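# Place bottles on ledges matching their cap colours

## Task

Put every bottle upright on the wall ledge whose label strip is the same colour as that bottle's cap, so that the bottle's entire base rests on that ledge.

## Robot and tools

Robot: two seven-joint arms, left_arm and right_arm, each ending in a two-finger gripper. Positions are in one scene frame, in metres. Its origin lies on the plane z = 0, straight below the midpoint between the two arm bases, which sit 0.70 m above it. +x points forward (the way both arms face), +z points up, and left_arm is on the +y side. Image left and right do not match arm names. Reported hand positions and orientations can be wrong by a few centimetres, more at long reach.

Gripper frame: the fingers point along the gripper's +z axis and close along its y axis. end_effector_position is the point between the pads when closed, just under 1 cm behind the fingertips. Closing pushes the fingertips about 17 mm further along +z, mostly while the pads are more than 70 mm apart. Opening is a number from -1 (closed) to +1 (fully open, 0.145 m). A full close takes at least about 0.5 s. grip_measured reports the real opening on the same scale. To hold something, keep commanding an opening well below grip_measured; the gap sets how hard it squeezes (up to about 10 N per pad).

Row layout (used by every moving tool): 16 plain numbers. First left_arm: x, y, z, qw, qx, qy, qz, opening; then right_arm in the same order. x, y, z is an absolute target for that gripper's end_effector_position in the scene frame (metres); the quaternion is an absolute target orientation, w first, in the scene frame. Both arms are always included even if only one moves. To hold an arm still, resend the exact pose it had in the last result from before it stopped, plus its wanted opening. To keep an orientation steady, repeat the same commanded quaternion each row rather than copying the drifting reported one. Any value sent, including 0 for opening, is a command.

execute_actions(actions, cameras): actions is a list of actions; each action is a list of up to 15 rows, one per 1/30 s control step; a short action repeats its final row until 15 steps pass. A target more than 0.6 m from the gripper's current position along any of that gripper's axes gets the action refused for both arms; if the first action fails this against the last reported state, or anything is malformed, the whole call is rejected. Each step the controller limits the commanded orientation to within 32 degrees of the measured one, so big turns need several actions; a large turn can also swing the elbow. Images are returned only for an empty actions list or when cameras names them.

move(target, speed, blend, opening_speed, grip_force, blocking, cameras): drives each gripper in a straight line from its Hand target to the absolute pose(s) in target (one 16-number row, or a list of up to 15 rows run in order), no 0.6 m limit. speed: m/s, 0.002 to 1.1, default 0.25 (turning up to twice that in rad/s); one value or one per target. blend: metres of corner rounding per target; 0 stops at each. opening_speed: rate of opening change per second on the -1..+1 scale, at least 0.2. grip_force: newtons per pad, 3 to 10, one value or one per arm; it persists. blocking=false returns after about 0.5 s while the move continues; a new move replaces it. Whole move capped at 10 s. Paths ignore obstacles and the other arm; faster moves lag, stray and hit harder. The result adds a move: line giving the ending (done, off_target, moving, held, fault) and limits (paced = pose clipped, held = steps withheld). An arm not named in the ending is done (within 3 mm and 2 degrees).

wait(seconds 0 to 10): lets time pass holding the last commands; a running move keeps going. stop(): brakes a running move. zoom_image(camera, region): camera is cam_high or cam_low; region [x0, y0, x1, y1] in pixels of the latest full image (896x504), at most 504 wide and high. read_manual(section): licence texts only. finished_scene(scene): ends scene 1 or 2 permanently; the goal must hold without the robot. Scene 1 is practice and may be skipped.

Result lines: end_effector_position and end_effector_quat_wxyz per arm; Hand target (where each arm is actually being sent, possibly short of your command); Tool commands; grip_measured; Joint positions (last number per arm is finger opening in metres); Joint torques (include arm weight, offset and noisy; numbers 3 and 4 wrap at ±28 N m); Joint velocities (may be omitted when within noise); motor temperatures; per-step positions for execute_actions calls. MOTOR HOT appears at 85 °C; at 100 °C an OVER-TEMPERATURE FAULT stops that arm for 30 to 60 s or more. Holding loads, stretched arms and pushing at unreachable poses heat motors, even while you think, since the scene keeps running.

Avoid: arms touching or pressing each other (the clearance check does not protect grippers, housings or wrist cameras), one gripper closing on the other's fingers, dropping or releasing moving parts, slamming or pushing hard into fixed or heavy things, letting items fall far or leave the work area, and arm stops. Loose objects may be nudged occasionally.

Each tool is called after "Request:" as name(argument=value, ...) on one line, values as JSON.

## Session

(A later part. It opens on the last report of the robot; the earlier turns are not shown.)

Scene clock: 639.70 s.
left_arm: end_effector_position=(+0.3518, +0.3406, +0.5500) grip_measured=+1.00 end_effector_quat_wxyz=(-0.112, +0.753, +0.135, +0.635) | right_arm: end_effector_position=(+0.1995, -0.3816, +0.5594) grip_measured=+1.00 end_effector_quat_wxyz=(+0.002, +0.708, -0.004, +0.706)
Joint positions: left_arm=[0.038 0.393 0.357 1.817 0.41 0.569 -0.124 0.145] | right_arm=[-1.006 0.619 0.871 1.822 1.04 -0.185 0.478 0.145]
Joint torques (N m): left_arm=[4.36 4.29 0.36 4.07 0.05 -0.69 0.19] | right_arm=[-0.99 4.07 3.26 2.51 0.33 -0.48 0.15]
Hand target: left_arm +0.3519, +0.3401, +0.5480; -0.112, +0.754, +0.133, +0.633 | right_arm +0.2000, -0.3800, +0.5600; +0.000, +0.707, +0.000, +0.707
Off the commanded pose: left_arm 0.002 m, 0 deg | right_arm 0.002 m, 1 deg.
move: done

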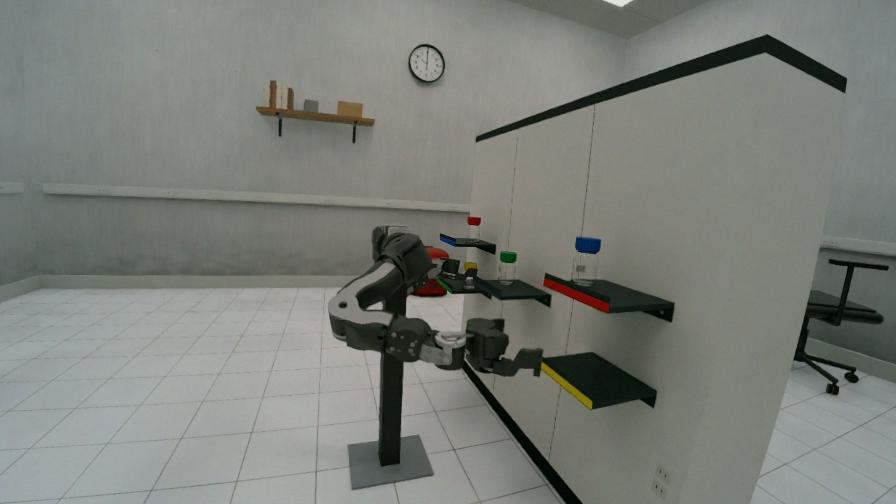

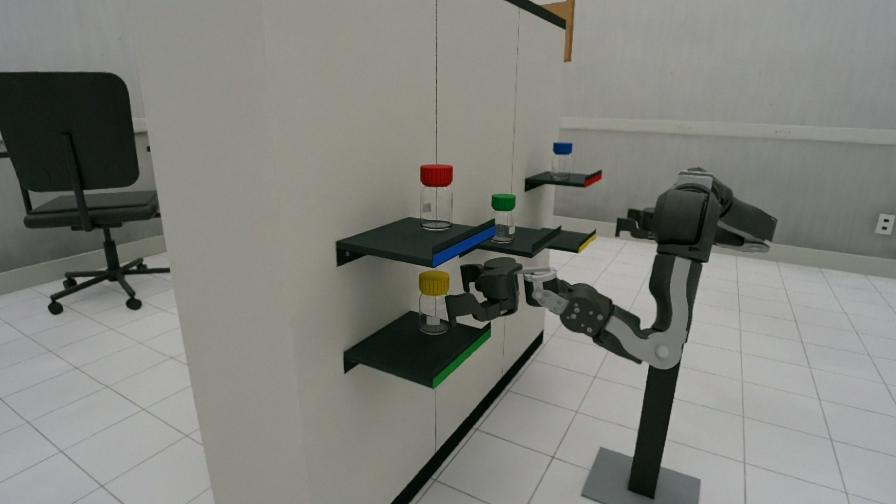

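Request:
move(target=[[0.382, 0.354, 0.546, -0.1116, 0.7544, 0.1330, 0.6330, 1.0, 0.20, -0.38, 0.56, 0, 0.7071, 0, 0.7071, 1.0],[0.382, 0.354, 0.546, -0.1116, 0.7544, 0.1330, 0.6330, -0.5, 0.20, -0.38, 0.56, 0, 0.7071, 0, 0.7071, 1.0]], speed=0.06, opening_speed=0.8, cameras=["all"])

Request:
zoom_image(camera="cam_low", region=[400, 250, 640, 400])

Scene clock: 667.60 s.
left_arm: end_effector_position=(+0.3816, +0.3543, +0.5472) grip_measured=-0.24 end_effector_quat_wxyz=(-0.112, +0.753, +0.135, +0.634) | right_arm: end_effector_position=(+0.1995, -0.3816, +0.5594) grip_measured=+1.00 end_effector_quat_wxyz=(+0.002, +0.708, -0.004, +0.706)
Joint positions: left_arm=[0.174 0.443 0.296 1.633 0.408 0.521 -0.108 0.058] | right_arm=[-1.006 0.619 0.871 1.822 1.04 -0.185 0.478 0.145]
Joint torques (N m): left_arm=[6.05 4.84 0.47 4.05 0.08 -0.68 0.21] | right_arm=[-0.88 3.89 3.33 2.56 0.32 -0.48 0.18]
Hand target: left_arm +0.3820, +0.3540, +0.5458; -0.112, +0.755, +0.133, +0.633 | right_arm +0.2000, -0.3800, +0.5600; +0.000, +0.707, +0.000, +0.707
Off the commanded pose: left_arm 0.001 m, 0 deg | right_arm 0.002 m, 1 deg.
move: done

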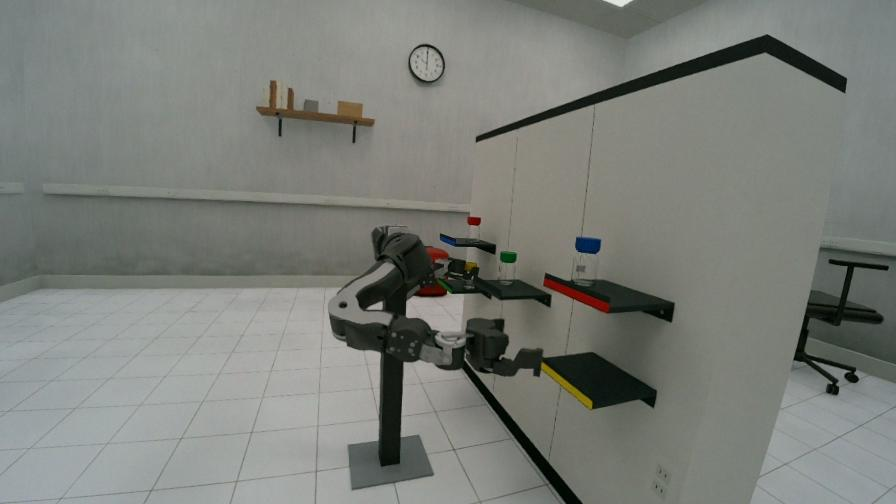

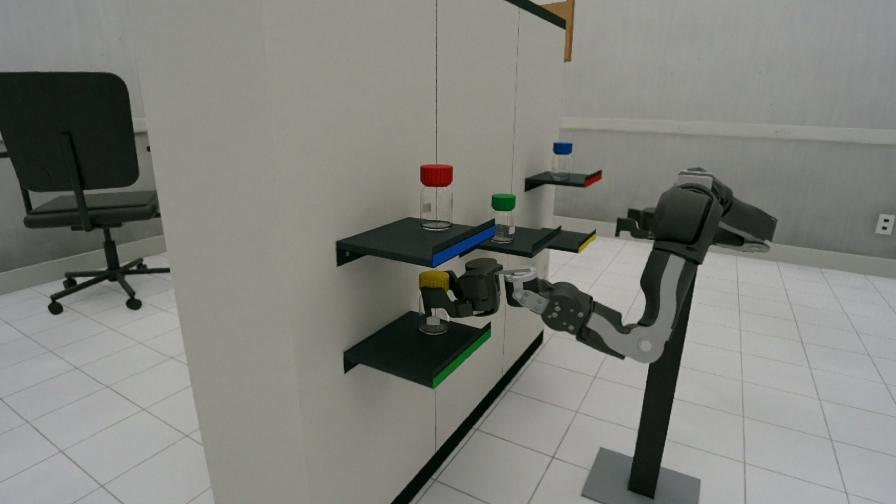

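Scaled by 2.100 from the camera's 896x504 image, which has a finer 1280x720 frame.

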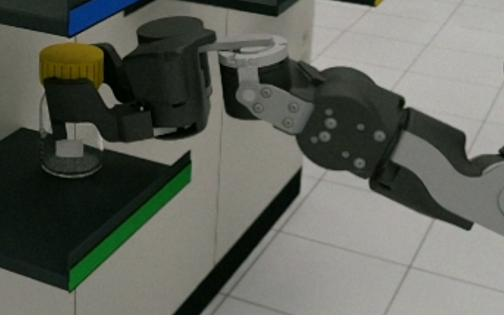

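Request:
move(target=[[0.382, 0.354, 0.576, -0.1116, 0.7544, 0.1330, 0.6330, -0.5, 0.20, -0.38, 0.56, 0, 0.7071, 0, 0.7071, 1.0],[0.24, 0.305, 0.580, -0.1116, 0.7544, 0.1330, 0.6330, -0.5, 0.20, -0.38, 0.56, 0, 0.7071, 0, 0.7071, 1.0]], speed=[0.06, 0.1], blend=[0.005, 0], cameras=["all"])

Request:
zoom_image(camera="cam_low", region=[400, 220, 640, 370])

Scene clock: 704.03 s.
left_arm: end_effector_position=(+0.2393, +0.3058, +0.5760) grip_measured=-0.24 end_effector_quat_wxyz=(-0.113, +0.760, +0.136, +0.626) | right_arm: end_effector_position=(+0.1995, -0.3816, +0.5594) grip_measured=+1.00 end_effector_quat_wxyz=(+0.002, +0.708, -0.004, +0.706)
Joint positions: left_arm=[-0.44 0.202 0.628 2.395 0.489 0.703 -0.081 0.058] | right_arm=[-1.006 0.619 0.871 1.822 1.04 -0.185 0.478 0.145]
Joint torques (N m): left_arm=[1.54 2.78 0.96 5.31 0.14 -0.99 0.23] | right_arm=[-0.99 3.89 3.3 2.47 0.31 -0.49 0.16]
Hand target: left_arm +0.2400, +0.3049, +0.5800; -0.112, +0.754, +0.133, +0.633 | right_arm +0.2000, -0.3800, +0.5600; +0.000, +0.707, +0.000, +0.707
Off the commanded pose: left_arm 0.004 m, 1 deg | right_arm 0.002 m, 1 deg.
move: off_target (left_arm)

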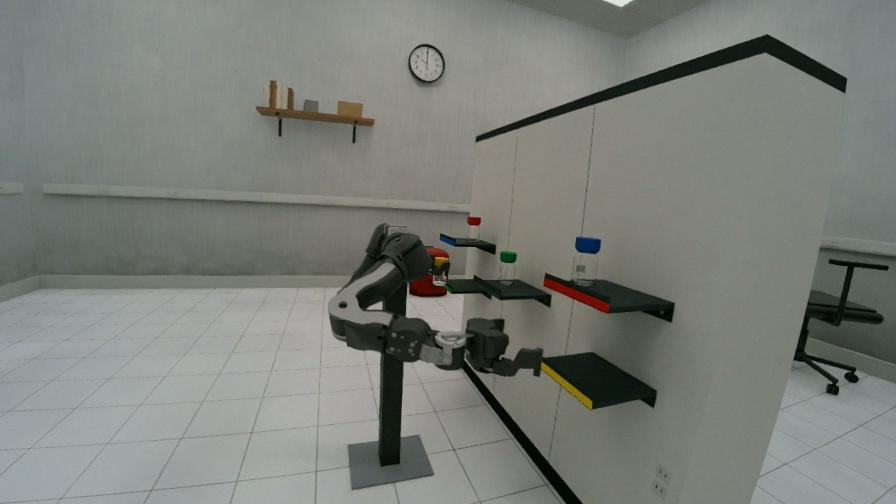

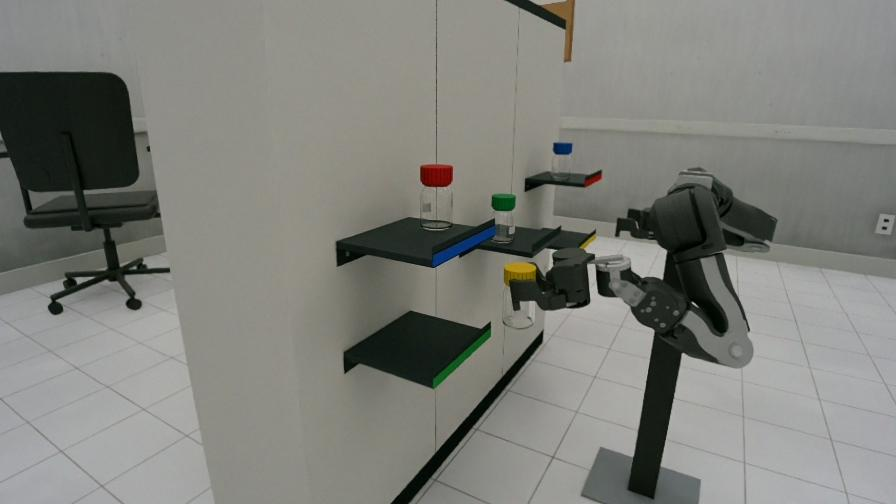

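Scaled by 2.100 from the camera's 896x504 image, which has a finer 1280x720 frame.

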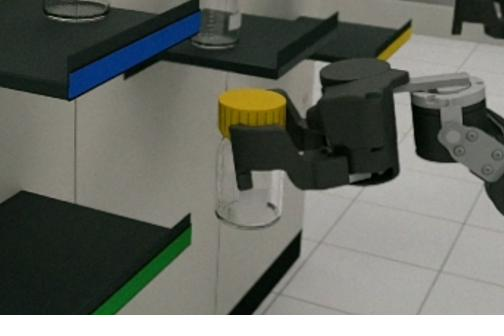

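Request:
move(target=[[0.22, 0.42, 0.56, 0.1664, 0.7399, -0.1982, 0.6209, -0.5, 0.20, -0.38, 0.56, 0, 0.7071, 0, 0.7071, 1.0]], speed=0.12, cameras=["all"])

Scene clock: 717.67 s.
left_arm: end_effector_position=(+0.2199, +0.4207, +0.5587) grip_measured=-0.24 end_effector_quat_wxyz=(+0.164, +0.743, -0.196, +0.619) | right_arm: end_effector_position=(+0.1995, -0.3816, +0.5594) grip_measured=+1.00 end_effector_quat_wxyz=(+0.002, +0.708, -0.004, +0.706)
Joint positions: left_arm=[-0.477 0.963 0.888 1.097 0.776 0.048 1.4 0.058] | right_arm=[-1.006 0.619 0.871 1.822 1.04 -0.185 0.478 0.145]
Joint torques (N m): left_arm=[2.04 8.35 2.18 2.7 0.78 -0.16 0.25] | right_arm=[-0.8 3.84 3.28 2.61 0.33 -0.49 0.17]
Hand target: left_arm +0.2200, +0.4201, +0.5601; +0.166, +0.740, -0.198, +0.621 | right_arm +0.2000, -0.3800, +0.5600; +0.000, +0.707, +0.000, +0.707
Off the commanded pose: left_arm 0.001 m, 1 deg | right_arm 0.002 m, 1 deg.
move: done

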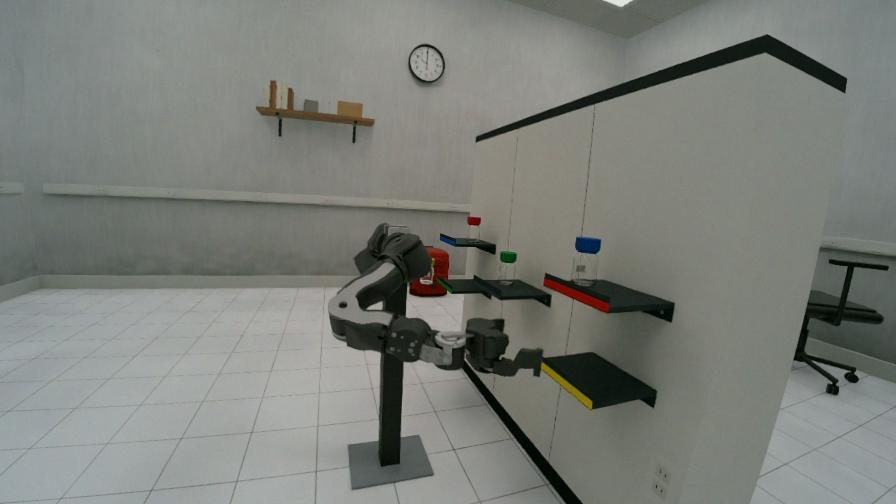

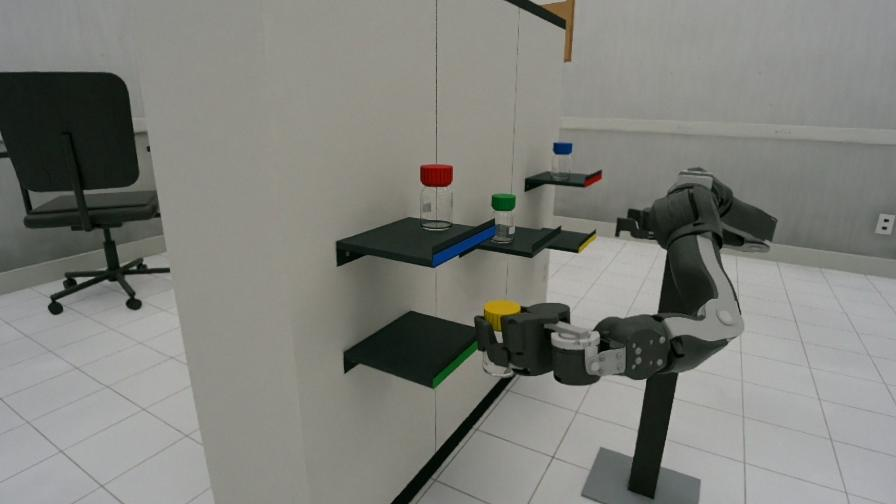

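Request:
move(target=[[0.20, 0.25, 0.66, 0.1116, 0.7544, -0.1330, 0.6330, -0.5, 0.20, -0.38, 0.56, 0, 0.7071, 0, 0.7071, 1.0],[0.22, 0.0, 0.685, 0.1116, 0.7544, -0.1330, 0.6330, -0.5, 0.20, -0.38, 0.56, 0, 0.7071, 0, 0.7071, 1.0]], speed=0.12, blend=[0.03, 0], cameras=["all"])

Request:
zoom_image(camera="cam_low", region=[440, 150, 680, 300])

Request:
zoom_image(camera="cam_high", region=[400, 210, 600, 330])

Scene clock: 737.30 s.
left_arm: end_effector_position=(+0.2201, -0.0003, +0.6849) grip_measured=-0.24 end_effector_quat_wxyz=(+0.353, +0.659, -0.393, +0.535) | right_arm: end_effector_position=(+0.1995, -0.3816, +0.5594) grip_measured=+1.00 end_effector_quat_wxyz=(+0.002, +0.708, -0.004, +0.706)
Joint positions: left_arm=[0.771 0.82 -0.552 2.432 1.585 0.781 -0.263 0.058] | right_arm=[-1.006 0.619 0.871 1.822 1.04 -0.185 0.478 0.145]
Joint torques (N m): left_arm=[6.26 1.67 1.39 0.65 0.08 -0.59 -0.02] | right_arm=[-1.02 4.02 3.3 2.62 0.31 -0.49 0.18]
Hand target: left_arm +0.2207, +0.0000, +0.6849; +0.350, +0.660, -0.393, +0.536 | right_arm +0.2000, -0.3800, +0.5600; +0.000, +0.707, +0.000, +0.707
Off the commanded pose: left_arm 0.000 m, 44 deg; orientation clipped | right_arm 0.002 m, 1 deg.
joint read past its limit (left arm) — joint 4 (elbow), upper limit, where the elbow is as bent as it goes.
joint sent to its limit (left arm) — joint 4 (elbow), upper limit, where the elbow is as bent as it goes; joint 5 (forearm roll), upper limit; joint 6 (wrist pitch), upper limit. The joint targets are off in orientation, not in position.
move: off_target (left_arm); limits=paced

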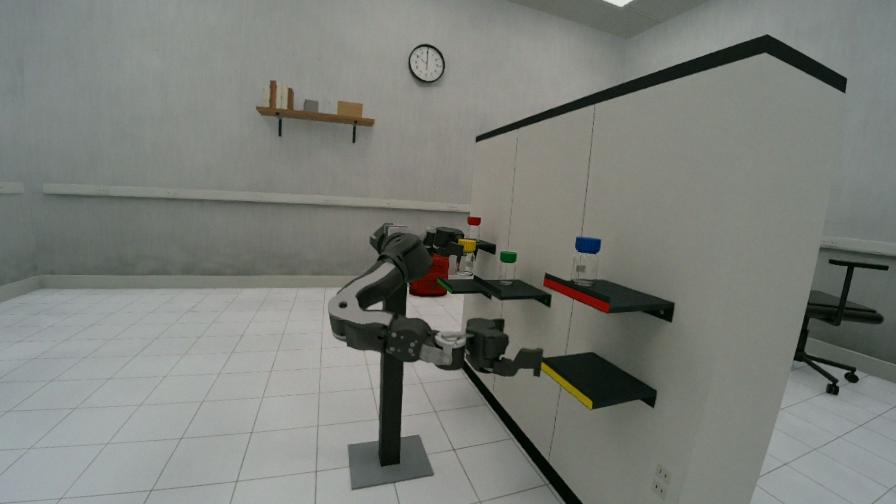

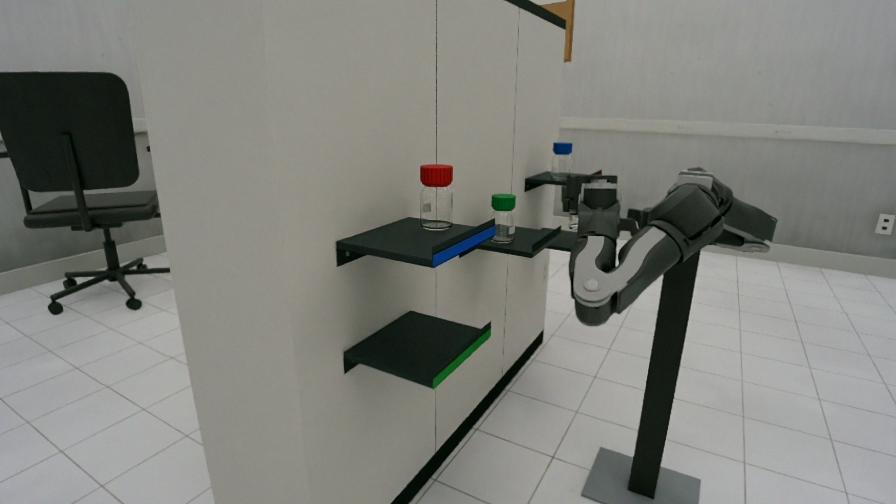

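Scaled by 2.100 from the camera's 896x504 image, which has a finer 1280x720 frame.

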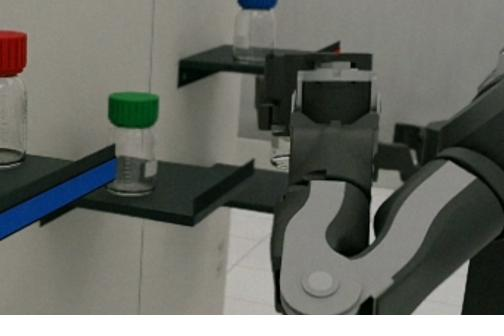

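Scaled by 2.520 from the camera's 896x504 image, which has a finer 1280x720 frame.

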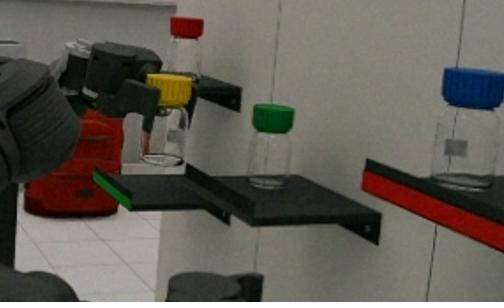

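Request:
move(target=[[0.22, 0.18, 0.50, 0.0558, 0.7601, -0.0668, 0.6380, -0.5, 0.20, -0.38, 0.56, 0, 0.7071, 0, 0.7071, 1.0],[0.23, 0.0, 0.50, -0.0558, 0.7631, 0.0668, 0.6404, -0.5, 0.20, -0.38, 0.56, 0, 0.7071, 0, 0.7071, 1.0]], speed=0.12, cameras=["all"])

Scene clock: 772.47 s.
left_arm: end_effector_position=(+0.2525, +0.0368, +0.5135) grip_measured=-0.24 end_effector_quat_wxyz=(-0.102, +0.731, +0.075, +0.670) | right_arm: end_effector_position=(+0.1995, -0.3816, +0.5594) grip_measured=+1.00 end_effector_quat_wxyz=(+0.002, +0.708, -0.004, +0.706)
Joint positions: left_arm=[-0.182 0.022 -0.913 1.919 -0.079 0.295 -1.142 0.058] | right_arm=[-1.006 0.619 0.871 1.822 1.04 -0.185 0.478 0.145]
Joint torques (N m): left_arm=[-11.88 -16.89 -16.51 -0.21 -0.19 -0.37 -0.08] | right_arm=[-1.07 4 3.3 2.59 0.32 -0.5 0.18]
Motor temperatures (°C): left_arm=[24 26 29 24 22 25 21] | right_arm=[21 24 24 20 20 21 21]
Hand target: left_arm +0.2310, +0.0018, +0.5031; -0.055, +0.762, +0.067, +0.642 | right_arm +0.2000, -0.3800, +0.5600; +0.000, +0.707, +0.000, +0.707
Off the commanded pose: left_arm 0.045 m, 7 deg | right_arm 0.002 m, 1 deg.
move: off_target (left_arm)

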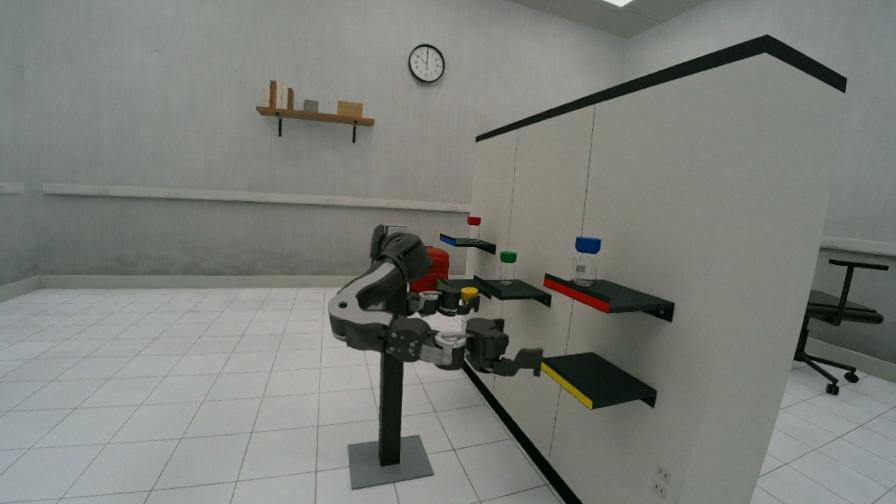

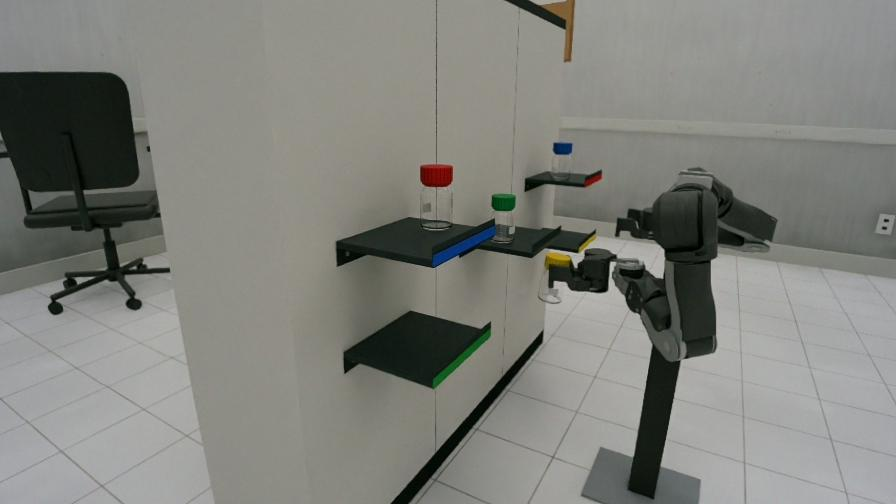

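Request:
move(target=[[0.25, 0.12, 0.50, 0.0, 0.7660, 0.0, 0.6428, -0.5, 0.20, -0.38, 0.56, 0, 0.7071, 0, 0.7071, 1.0]], speed=0.15, cameras=["all"])

Scene clock: 780.00 s.
left_arm: end_effector_position=(+0.2493, +0.1212, +0.4960) grip_measured=-0.24 end_effector_quat_wxyz=(-0.005, +0.771, -0.001, +0.637) | right_arm: end_effector_position=(+0.1995, -0.3816, +0.5594) grip_measured=+1.00 end_effector_quat_wxyz=(+0.002, +0.708, -0.004, +0.706)
Joint positions: left_arm=[-0.333 0.596 -0.627 2.216 0.373 0.146 -0.827 0.058] | right_arm=[-1.006 0.619 0.871 1.822 1.04 -0.185 0.478 0.145]
Joint torques (N m): left_arm=[2.25 1.38 0.38 6.58 -0.37 -0.75 0.2] | right_arm=[-0.91 3.97 3.34 2.58 0.32 -0.5 0.18]
Motor temperatures (°C): left_arm=[26 31 38 24 22 25 21] | right_arm=[21 24 24 20 20 21 21]
Hand target: left_arm +0.2499, +0.1200, +0.5000; +0.000, +0.766, +0.000, +0.643 | right_arm +0.2000, -0.3800, +0.5600; +0.000, +0.707, +0.000, +0.707
Off the commanded pose: left_arm 0.004 m, 1 deg | right_arm 0.002 m, 1 deg.
move: off_target (left_arm)

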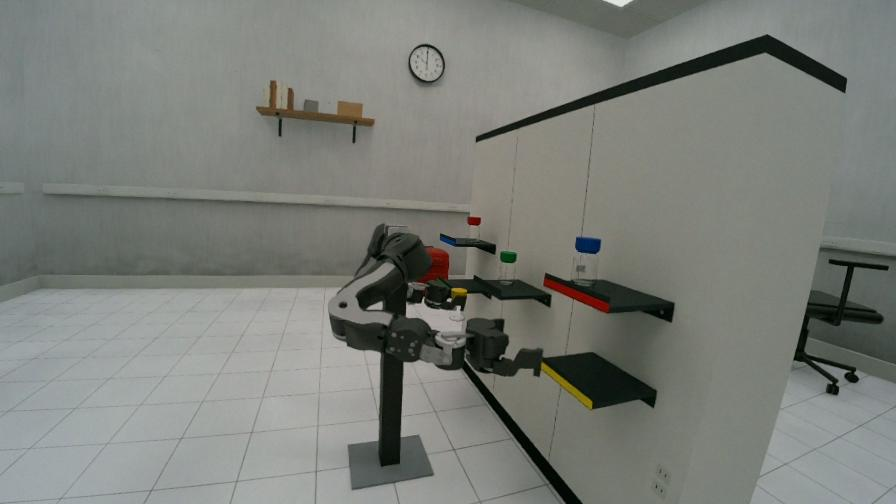

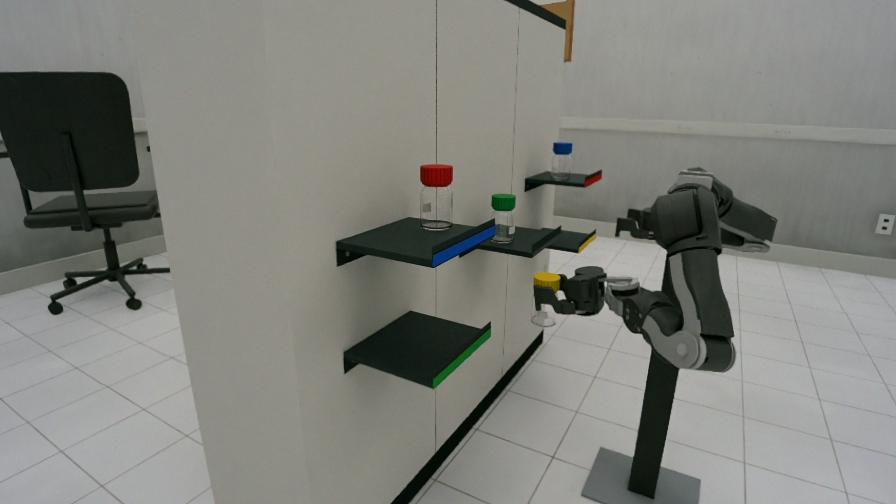

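Request:
move(target=[[0.22, 0.40, 0.55, 0.1664, 0.7399, -0.1982, 0.6209, -0.5, 0.20, -0.38, 0.56, 0, 0.7071, 0, 0.7071, 1.0],[0.20, 0.24, 0.64, 0.3214, 0.6634, -0.3830, 0.5567, -0.5, 0.20, -0.38, 0.56, 0, 0.7071, 0, 0.7071, 1.0]], speed=0.13, blend=[0.03, 0], cameras=["all"])

Scene clock: 819.20 s.
left_arm: end_effector_position=(+0.1998, +0.2398, +0.6378) grip_measured=-0.24 end_effector_quat_wxyz=(+0.321, +0.666, -0.383, +0.553) | right_arm: end_effector_position=(+0.1995, -0.3816, +0.5594) grip_measured=+1.00 end_effector_quat_wxyz=(+0.002, +0.708, -0.004, +0.706)
Joint positions: left_arm=[-1.404 1.122 1.332 1.882 1.308 0.012 1.169 0.058] | right_arm=[-1.006 0.619 0.871 1.822 1.04 -0.185 0.478 0.145]
Joint torques (N m): left_arm=[1.86 1.28 3.41 0.61 0.81 -0.23 0.16] | right_arm=[-0.94 3.86 3.23 2.52 0.33 -0.48 0.23]
Motor temperatures (°C): left_arm=[22 24 29 26 22 25 21] | right_arm=[21 24 24 20 20 21 21]
Hand target: left_arm +0.2000, +0.2400, +0.6400; +0.322, +0.663, -0.383, +0.557 | right_arm +0.2000, -0.3800, +0.5600; +0.000, +0.707, +0.000, +0.707
Off the commanded pose: left_arm 0.002 m, 0 deg | right_arm 0.002 m, 1 deg.
move: done

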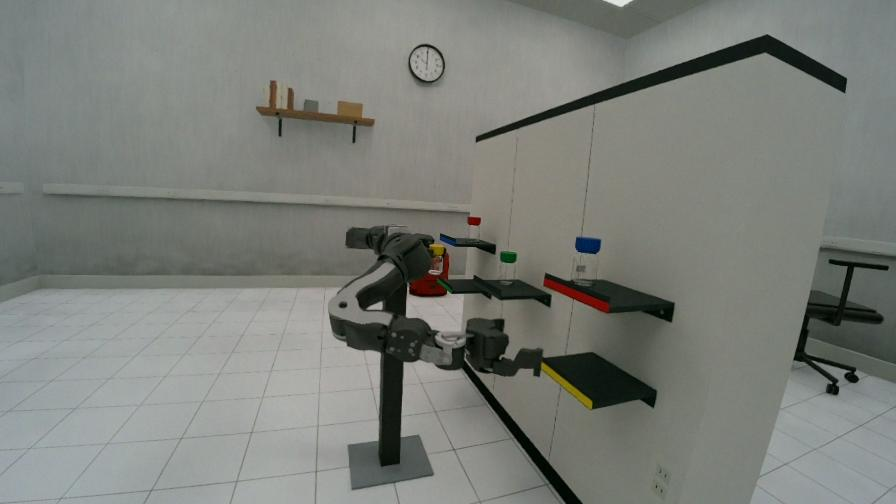

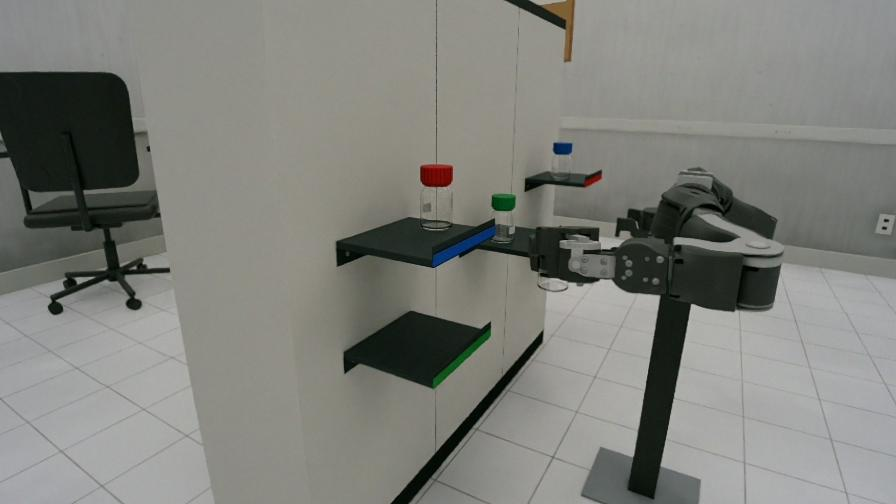

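Request:
move(target=[[0.235, 0.03, 0.69, 0.3454, 0.6460, -0.4116, 0.5421, -0.5, 0.20, -0.38, 0.56, 0, 0.7071, 0, 0.7071, 1.0],[0.30, -0.04, 0.69, 0.2716, 0.6942, -0.3237, 0.5826, -0.5, 0.20, -0.38, 0.56, 0, 0.7071, 0, 0.7071, 1.0]], speed=0.12, blend=[0.03, 0], cameras=["all"])

Scene clock: 829.80 s.
left_arm: end_effector_position=(+0.2677, +0.0183, +0.6935) grip_measured=-0.24 end_effector_quat_wxyz=(+0.307, +0.631, -0.374, +0.606) | right_arm: end_effector_position=(+0.1995, -0.3816, +0.5594) grip_measured=+1.00 end_effector_quat_wxyz=(+0.002, +0.708, -0.004, +0.706)
Joint positions: left_arm=[-1.407 2.009 1.447 2.288 1.585 0.059 -0.142 0.058] | right_arm=[-1.006 0.619 0.871 1.822 1.04 -0.185 0.478 0.145]
Joint torques (N m): left_arm=[5.02 1.02 2.14 -0.29 0.1 -0.99 -0.11] | right_arm=[-0.96 3.78 3.34 2.55 0.32 -0.5 0.18]
Hand target: left_arm +0.2686, +0.0184, +0.6937; +0.309, +0.631, -0.370, +0.608 | right_arm +0.2000, -0.3800, +0.5600; +0.000, +0.707, +0.000, +0.707
Off the commanded pose: left_arm 0.067 m, 10 deg | right_arm 0.002 m, 1 deg.
joint sent to its limit (left arm) — joint 1 (shoulder pitch), lower limit; joint 2 (shoulder roll), upper limit; joint 5 (forearm roll), upper limit. The joint targets are off in position and orientation.
move: off_target (left_arm)

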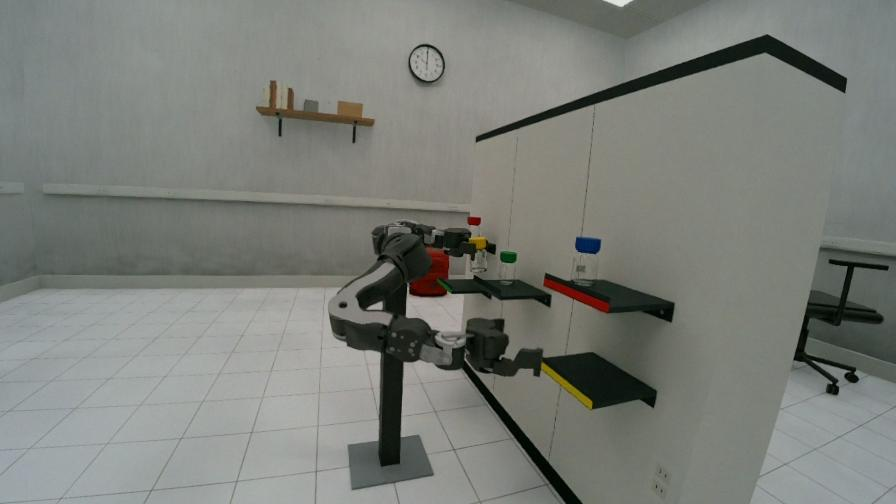

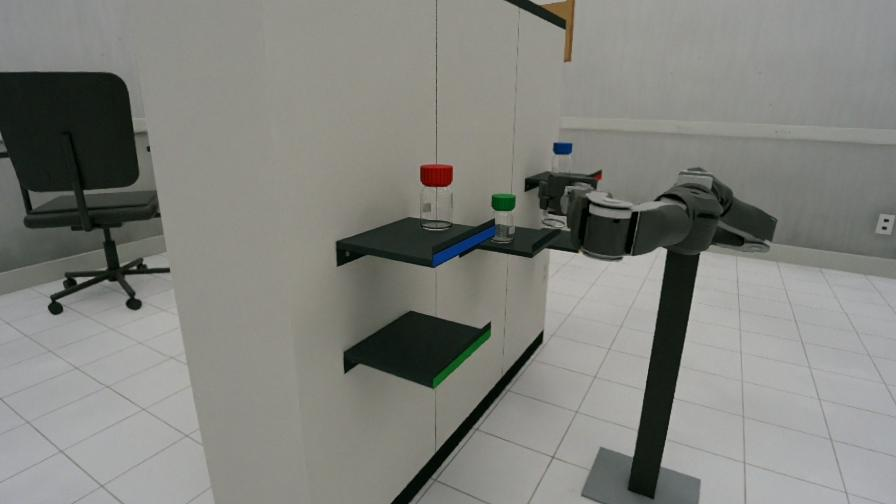

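Request:
move(target=[[0.235, 0.03, 0.69, 0.3454, 0.6460, -0.4116, 0.5421, -0.5, 0.20, -0.38, 0.56, 0, 0.7071, 0, 0.7071, 1.0],[0.20, 0.24, 0.64, 0.3214, 0.6634, -0.3830, 0.5567, -0.5, 0.20, -0.38, 0.56, 0, 0.7071, 0, 0.7071, 1.0],[0.22, 0.35, 0.54, 0.1664, 0.7399, -0.1982, 0.6209, -0.5, 0.20, -0.38, 0.56, 0, 0.7071, 0, 0.7071, 1.0]], speed=0.13, blend=[0.02, 0.03, 0])

Request:
move(target=[[0.24, 0.17, 0.50, 0.0558, 0.7601, -0.0668, 0.6380, -0.5, 0.20, -0.38, 0.56, 0, 0.7071, 0, 0.7071, 1.0],[0.23, 0.08, 0.53, 0.2716, 0.6942, -0.3237, 0.5826, -0.5, 0.20, -0.38, 0.56, 0, 0.7071, 0, 0.7071, 1.0]], speed=0.12, blend=[0.02, 0], cameras=["all"])

Scene clock: 876.33 s.
left_arm: end_effector_position=(+0.2197, +0.3494, +0.5393) grip_measured=-0.24 end_effector_quat_wxyz=(+0.168, +0.742, -0.201, +0.617) | right_arm: end_effector_position=(+0.1995, -0.3816, +0.5594) grip_measured=+1.00 end_effector_quat_wxyz=(+0.002, +0.708, -0.004, +0.706)
Joint positions: left_arm=[-1.174 1.069 0.807 1.523 1.231 -0.305 0.914 0.058] | right_arm=[-1.006 0.619 0.871 1.822 1.04 -0.185 0.478 0.145]
Joint torques (N m): left_arm=[1.25 2.73 2.5 1.42 0.65 -0.52 -0.01] | right_arm=[-0.94 4.07 3.22 2.47 0.34 -0.49 0.18]
Hand target: left_arm +0.2200, +0.3500, +0.5400; +0.166, +0.740, -0.198, +0.621 | right_arm +0.2000, -0.3800, +0.5600; +0.000, +0.707, +0.000, +0.707
Off the commanded pose: left_arm 0.001 m, 1 deg | right_arm 0.002 m, 1 deg.
move: done

Scene clock: 881.20 s.
left_arm: end_effector_position=(+0.2300, +0.0802, +0.5297) grip_measured=-0.24 end_effector_quat_wxyz=(+0.269, +0.696, -0.324, +0.582) | right_arm: end_effector_position=(+0.1995, -0.3816, +0.5594) grip_measured=+1.00 end_effector_quat_wxyz=(+0.002, +0.708, -0.004, +0.706)
Joint positions: left_arm=[-0.36 0.957 -0.24 2.223 0.684 0.085 0.217 0.058] | right_arm=[-1.006 0.619 0.871 1.822 1.04 -0.185 0.478 0.145]
Joint torques (N m): left_arm=[2.57 3.15 1.42 3.6 0.32 -0.79 0.24] | right_arm=[-0.96 3.94 3.32 2.54 0.33 -0.5 0.18]
Hand target: left_arm +0.2300, +0.0800, +0.5299; +0.272, +0.694, -0.324, +0.583 | right_arm +0.2000, -0.3800, +0.5600; +0.000, +0.707, +0.000, +0.707
Off the commanded pose: left_arm 0.000 m, 0 deg | right_arm 0.002 m, 1 deg.
move: done

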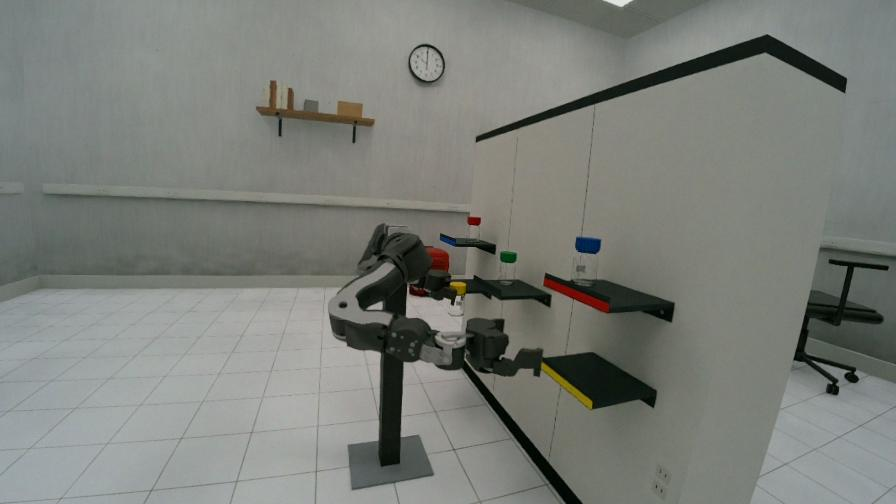

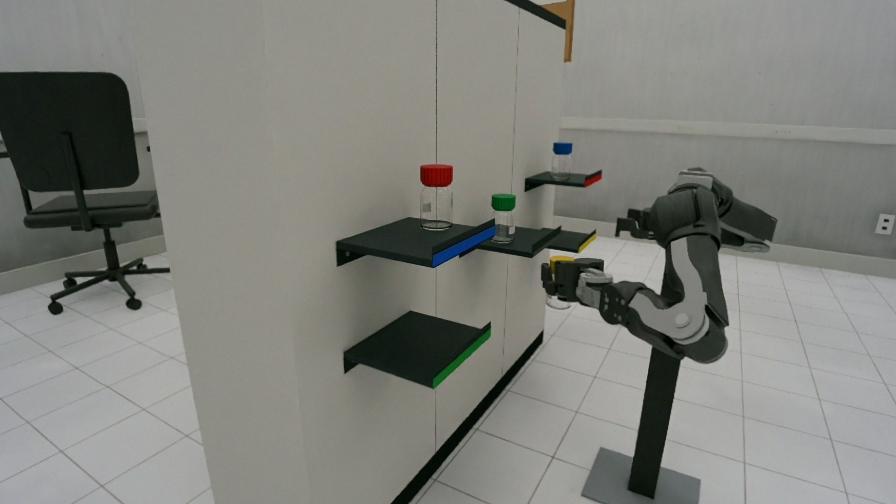

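Request:
move(target=[[0.235, -0.04, 0.56, 0.2460, 0.7077, -0.2931, 0.5939, -0.5, 0.20, -0.38, 0.56, 0, 0.7071, 0, 0.7071, 1.0],[0.235, -0.08, 0.63, 0.2198, 0.7198, -0.2620, 0.6040, -0.5, 0.20, -0.38, 0.56, 0, 0.7071, 0, 0.7071, 1.0]], speed=0.1, blend=[0.02, 0], cameras=["all"])

Scene clock: 899.07 s.
left_arm: end_effector_position=(+0.2340, -0.0806, +0.6295) grip_measured=-0.24 end_effector_quat_wxyz=(+0.224, +0.720, -0.262, +0.602) | right_arm: end_effector_position=(+0.1995, -0.3816, +0.5594) grip_measured=+1.00 end_effector_quat_wxyz=(+0.002, +0.708, -0.004, +0.706)
Joint positions: left_arm=[0.62 0.161 -1.125 2.312 1.066 0.782 -1.094 0.058] | right_arm=[-1.006 0.619 0.871 1.822 1.04 -0.185 0.478 0.145]
Joint torques (N m): left_arm=[6.03 -1.6 0.99 2.8 -0.31 -0.31 -0.05] | right_arm=[-0.91 4 3.33 2.58 0.32 -0.48 0.18]
Hand target: left_arm +0.2350, -0.0800, +0.6299; +0.220, +0.720, -0.262, +0.604 | right_arm +0.2000, -0.3800, +0.5600; +0.000, +0.707, +0.000, +0.707
Off the commanded pose: left_arm 0.001 m, 1 deg | right_arm 0.002 m, 1 deg.
joint sent to its limit (left arm) — joint 6 (wrist pitch), upper limit. The joint targets still meet the commanded pose.
move: done

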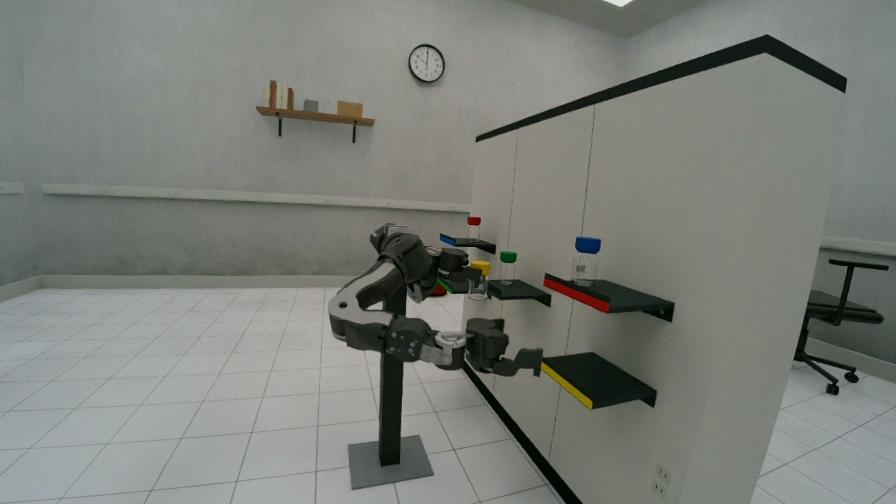

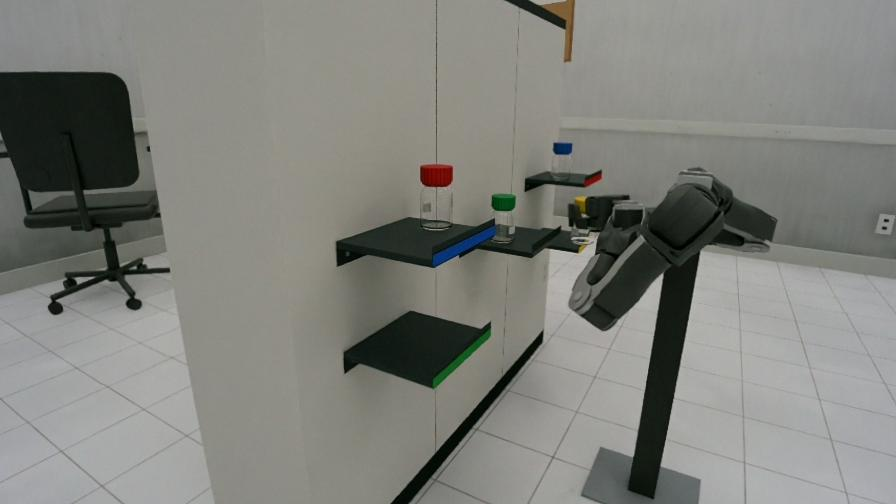

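Request:
move(target=[[0.25, -0.08, 0.685, 0.2198, 0.7198, -0.2620, 0.6040, -0.5, 0.20, -0.38, 0.56, 0, 0.7071, 0, 0.7071, 1.0],[0.31, -0.075, 0.69, 0.1933, 0.7305, -0.2303, 0.6130, -0.5, 0.20, -0.38, 0.56, 0, 0.7071, 0, 0.7071, 1.0]], speed=0.08, blend=[0.015, 0], cameras=["all"])

Request:
zoom_image(camera="cam_high", region=[420, 210, 580, 310])

Request:
zoom_image(camera="cam_low", region=[450, 150, 650, 290])

Scene clock: 913.33 s.
left_arm: end_effector_position=(+0.3098, -0.0752, +0.6866) grip_measured=-0.24 end_effector_quat_wxyz=(+0.190, +0.734, -0.233, +0.609) | right_arm: end_effector_position=(+0.1995, -0.3816, +0.5594) grip_measured=+1.00 end_effector_quat_wxyz=(+0.002, +0.708, -0.004, +0.706)
Joint positions: left_arm=[1.023 0.148 -0.956 2.053 1.452 0.762 -1.144 0.058] | right_arm=[-1.006 0.619 0.871 1.822 1.04 -0.185 0.478 0.145]
Joint torques (N m): left_arm=[8.37 -1.07 2.93 2.09 -0.44 -0.52 0.23] | right_arm=[-1.02 4.05 3.28 2.55 0.34 -0.47 0.18]
Hand target: left_arm +0.3100, -0.0749, +0.6899; +0.193, +0.731, -0.230, +0.613 | right_arm +0.2000, -0.3800, +0.5600; +0.000, +0.707, +0.000, +0.707
Off the commanded pose: left_arm 0.003 m, 1 deg | right_arm 0.002 m, 1 deg.
move: done

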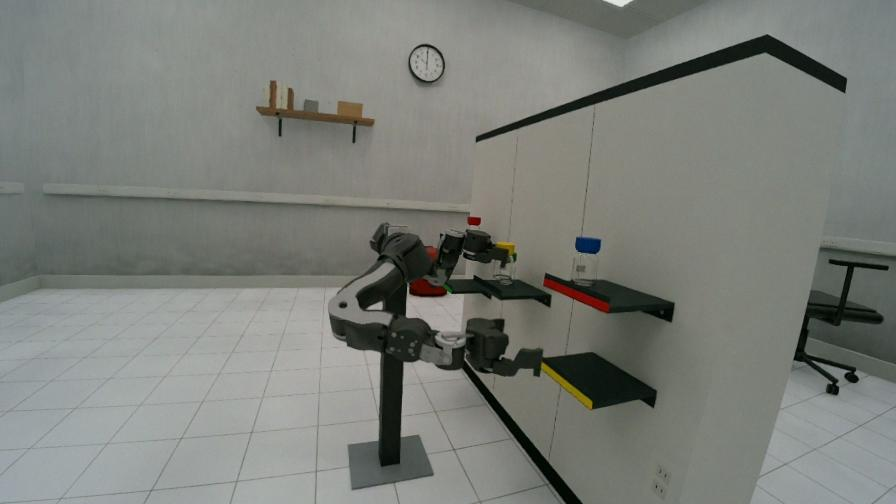

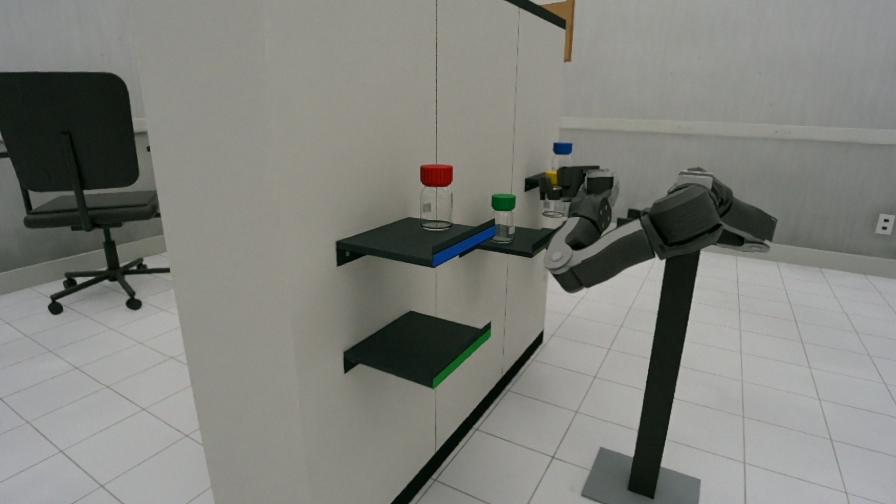

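Scaled by 3.150 from the camera's 896x504 image, which has a finer 1280x720 frame.

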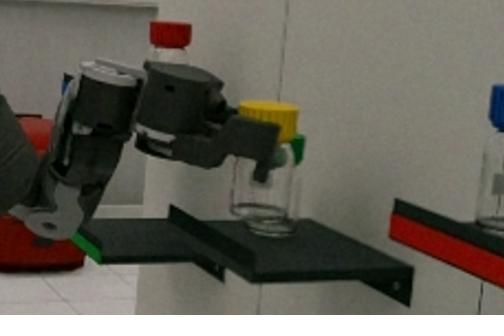

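Scaled by 2.520 from the camera's 896x504 image, which has a finer 1280x720 frame.

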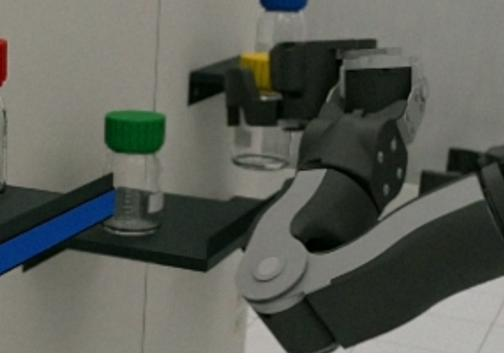

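Request:
move(target=[[0.375, -0.065, 0.69, 0.1393, 0.7480, -0.1660, 0.6275, -0.5, 0.20, -0.38, 0.56, 0, 0.7071, 0, 0.7071, 1.0],[0.375, -0.065, 0.66, 0.1393, 0.7480, -0.1660, 0.6275, -0.5, 0.20, -0.38, 0.56, 0, 0.7071, 0, 0.7071, 1.0]], speed=0.08, blend=[0.01, 0], cameras=["all"])

Request:
zoom_image(camera="cam_high", region=[420, 210, 580, 310])

Request:
zoom_image(camera="cam_low", region=[450, 150, 650, 290])

Scene clock: 926.63 s.
left_arm: end_effector_position=(+0.3746, -0.0648, +0.6583) grip_measured=-0.24 end_effector_quat_wxyz=(+0.138, +0.751, -0.167, +0.624) | right_arm: end_effector_position=(+0.1995, -0.3816, +0.5594) grip_measured=+1.00 end_effector_quat_wxyz=(+0.002, +0.708, -0.004, +0.706)
Joint positions: left_arm=[1.036 0.16 -1.026 1.78 1.257 0.601 -1.001 0.058] | right_arm=[-1.006 0.619 0.871 1.822 1.04 -0.185 0.478 0.145]
Joint torques (N m): left_arm=[9.09 -1.07 2.5 2.48 -0.46 -0.66 0.23] | right_arm=[-0.94 3.97 3.3 2.54 0.3 -0.46 0.18]
Hand target: left_arm +0.3749, -0.0650, +0.6600; +0.139, +0.748, -0.166, +0.627 | right_arm +0.2000, -0.3800, +0.5600; +0.000, +0.707, +0.000, +0.707
Off the commanded pose: left_arm 0.002 m, 1 deg | right_arm 0.002 m, 1 deg.
move: done

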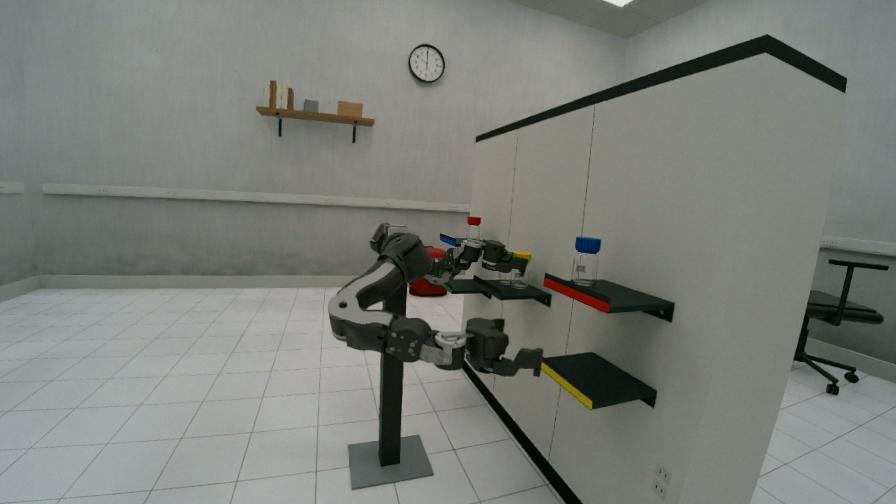

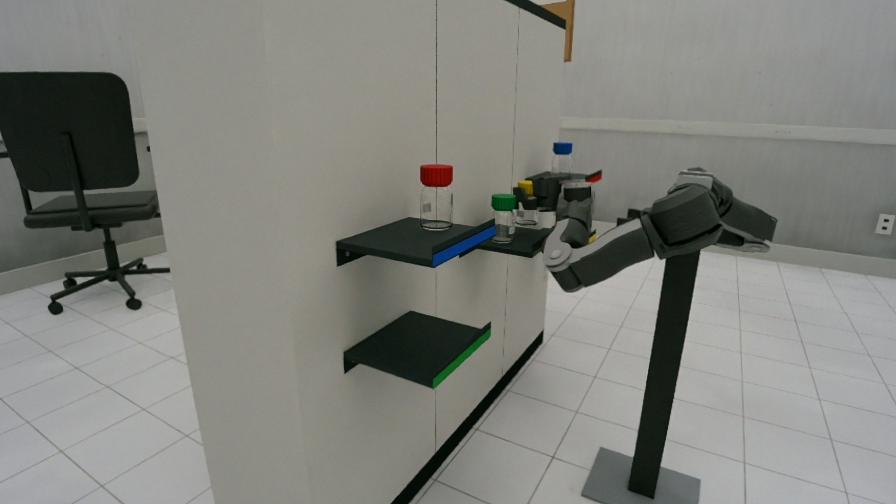

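Scaled by 3.150 from the camera's 896x504 image, which has a finer 1280x720 frame.

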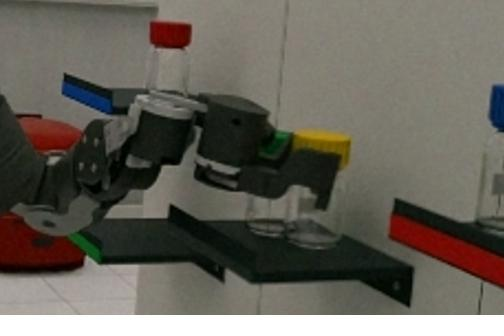

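Scaled by 2.520 from the camera's 896x504 image, which has a finer 1280x720 frame.

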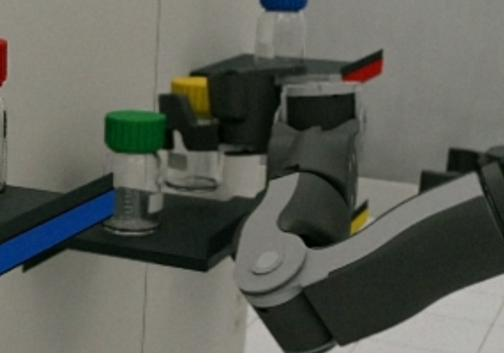

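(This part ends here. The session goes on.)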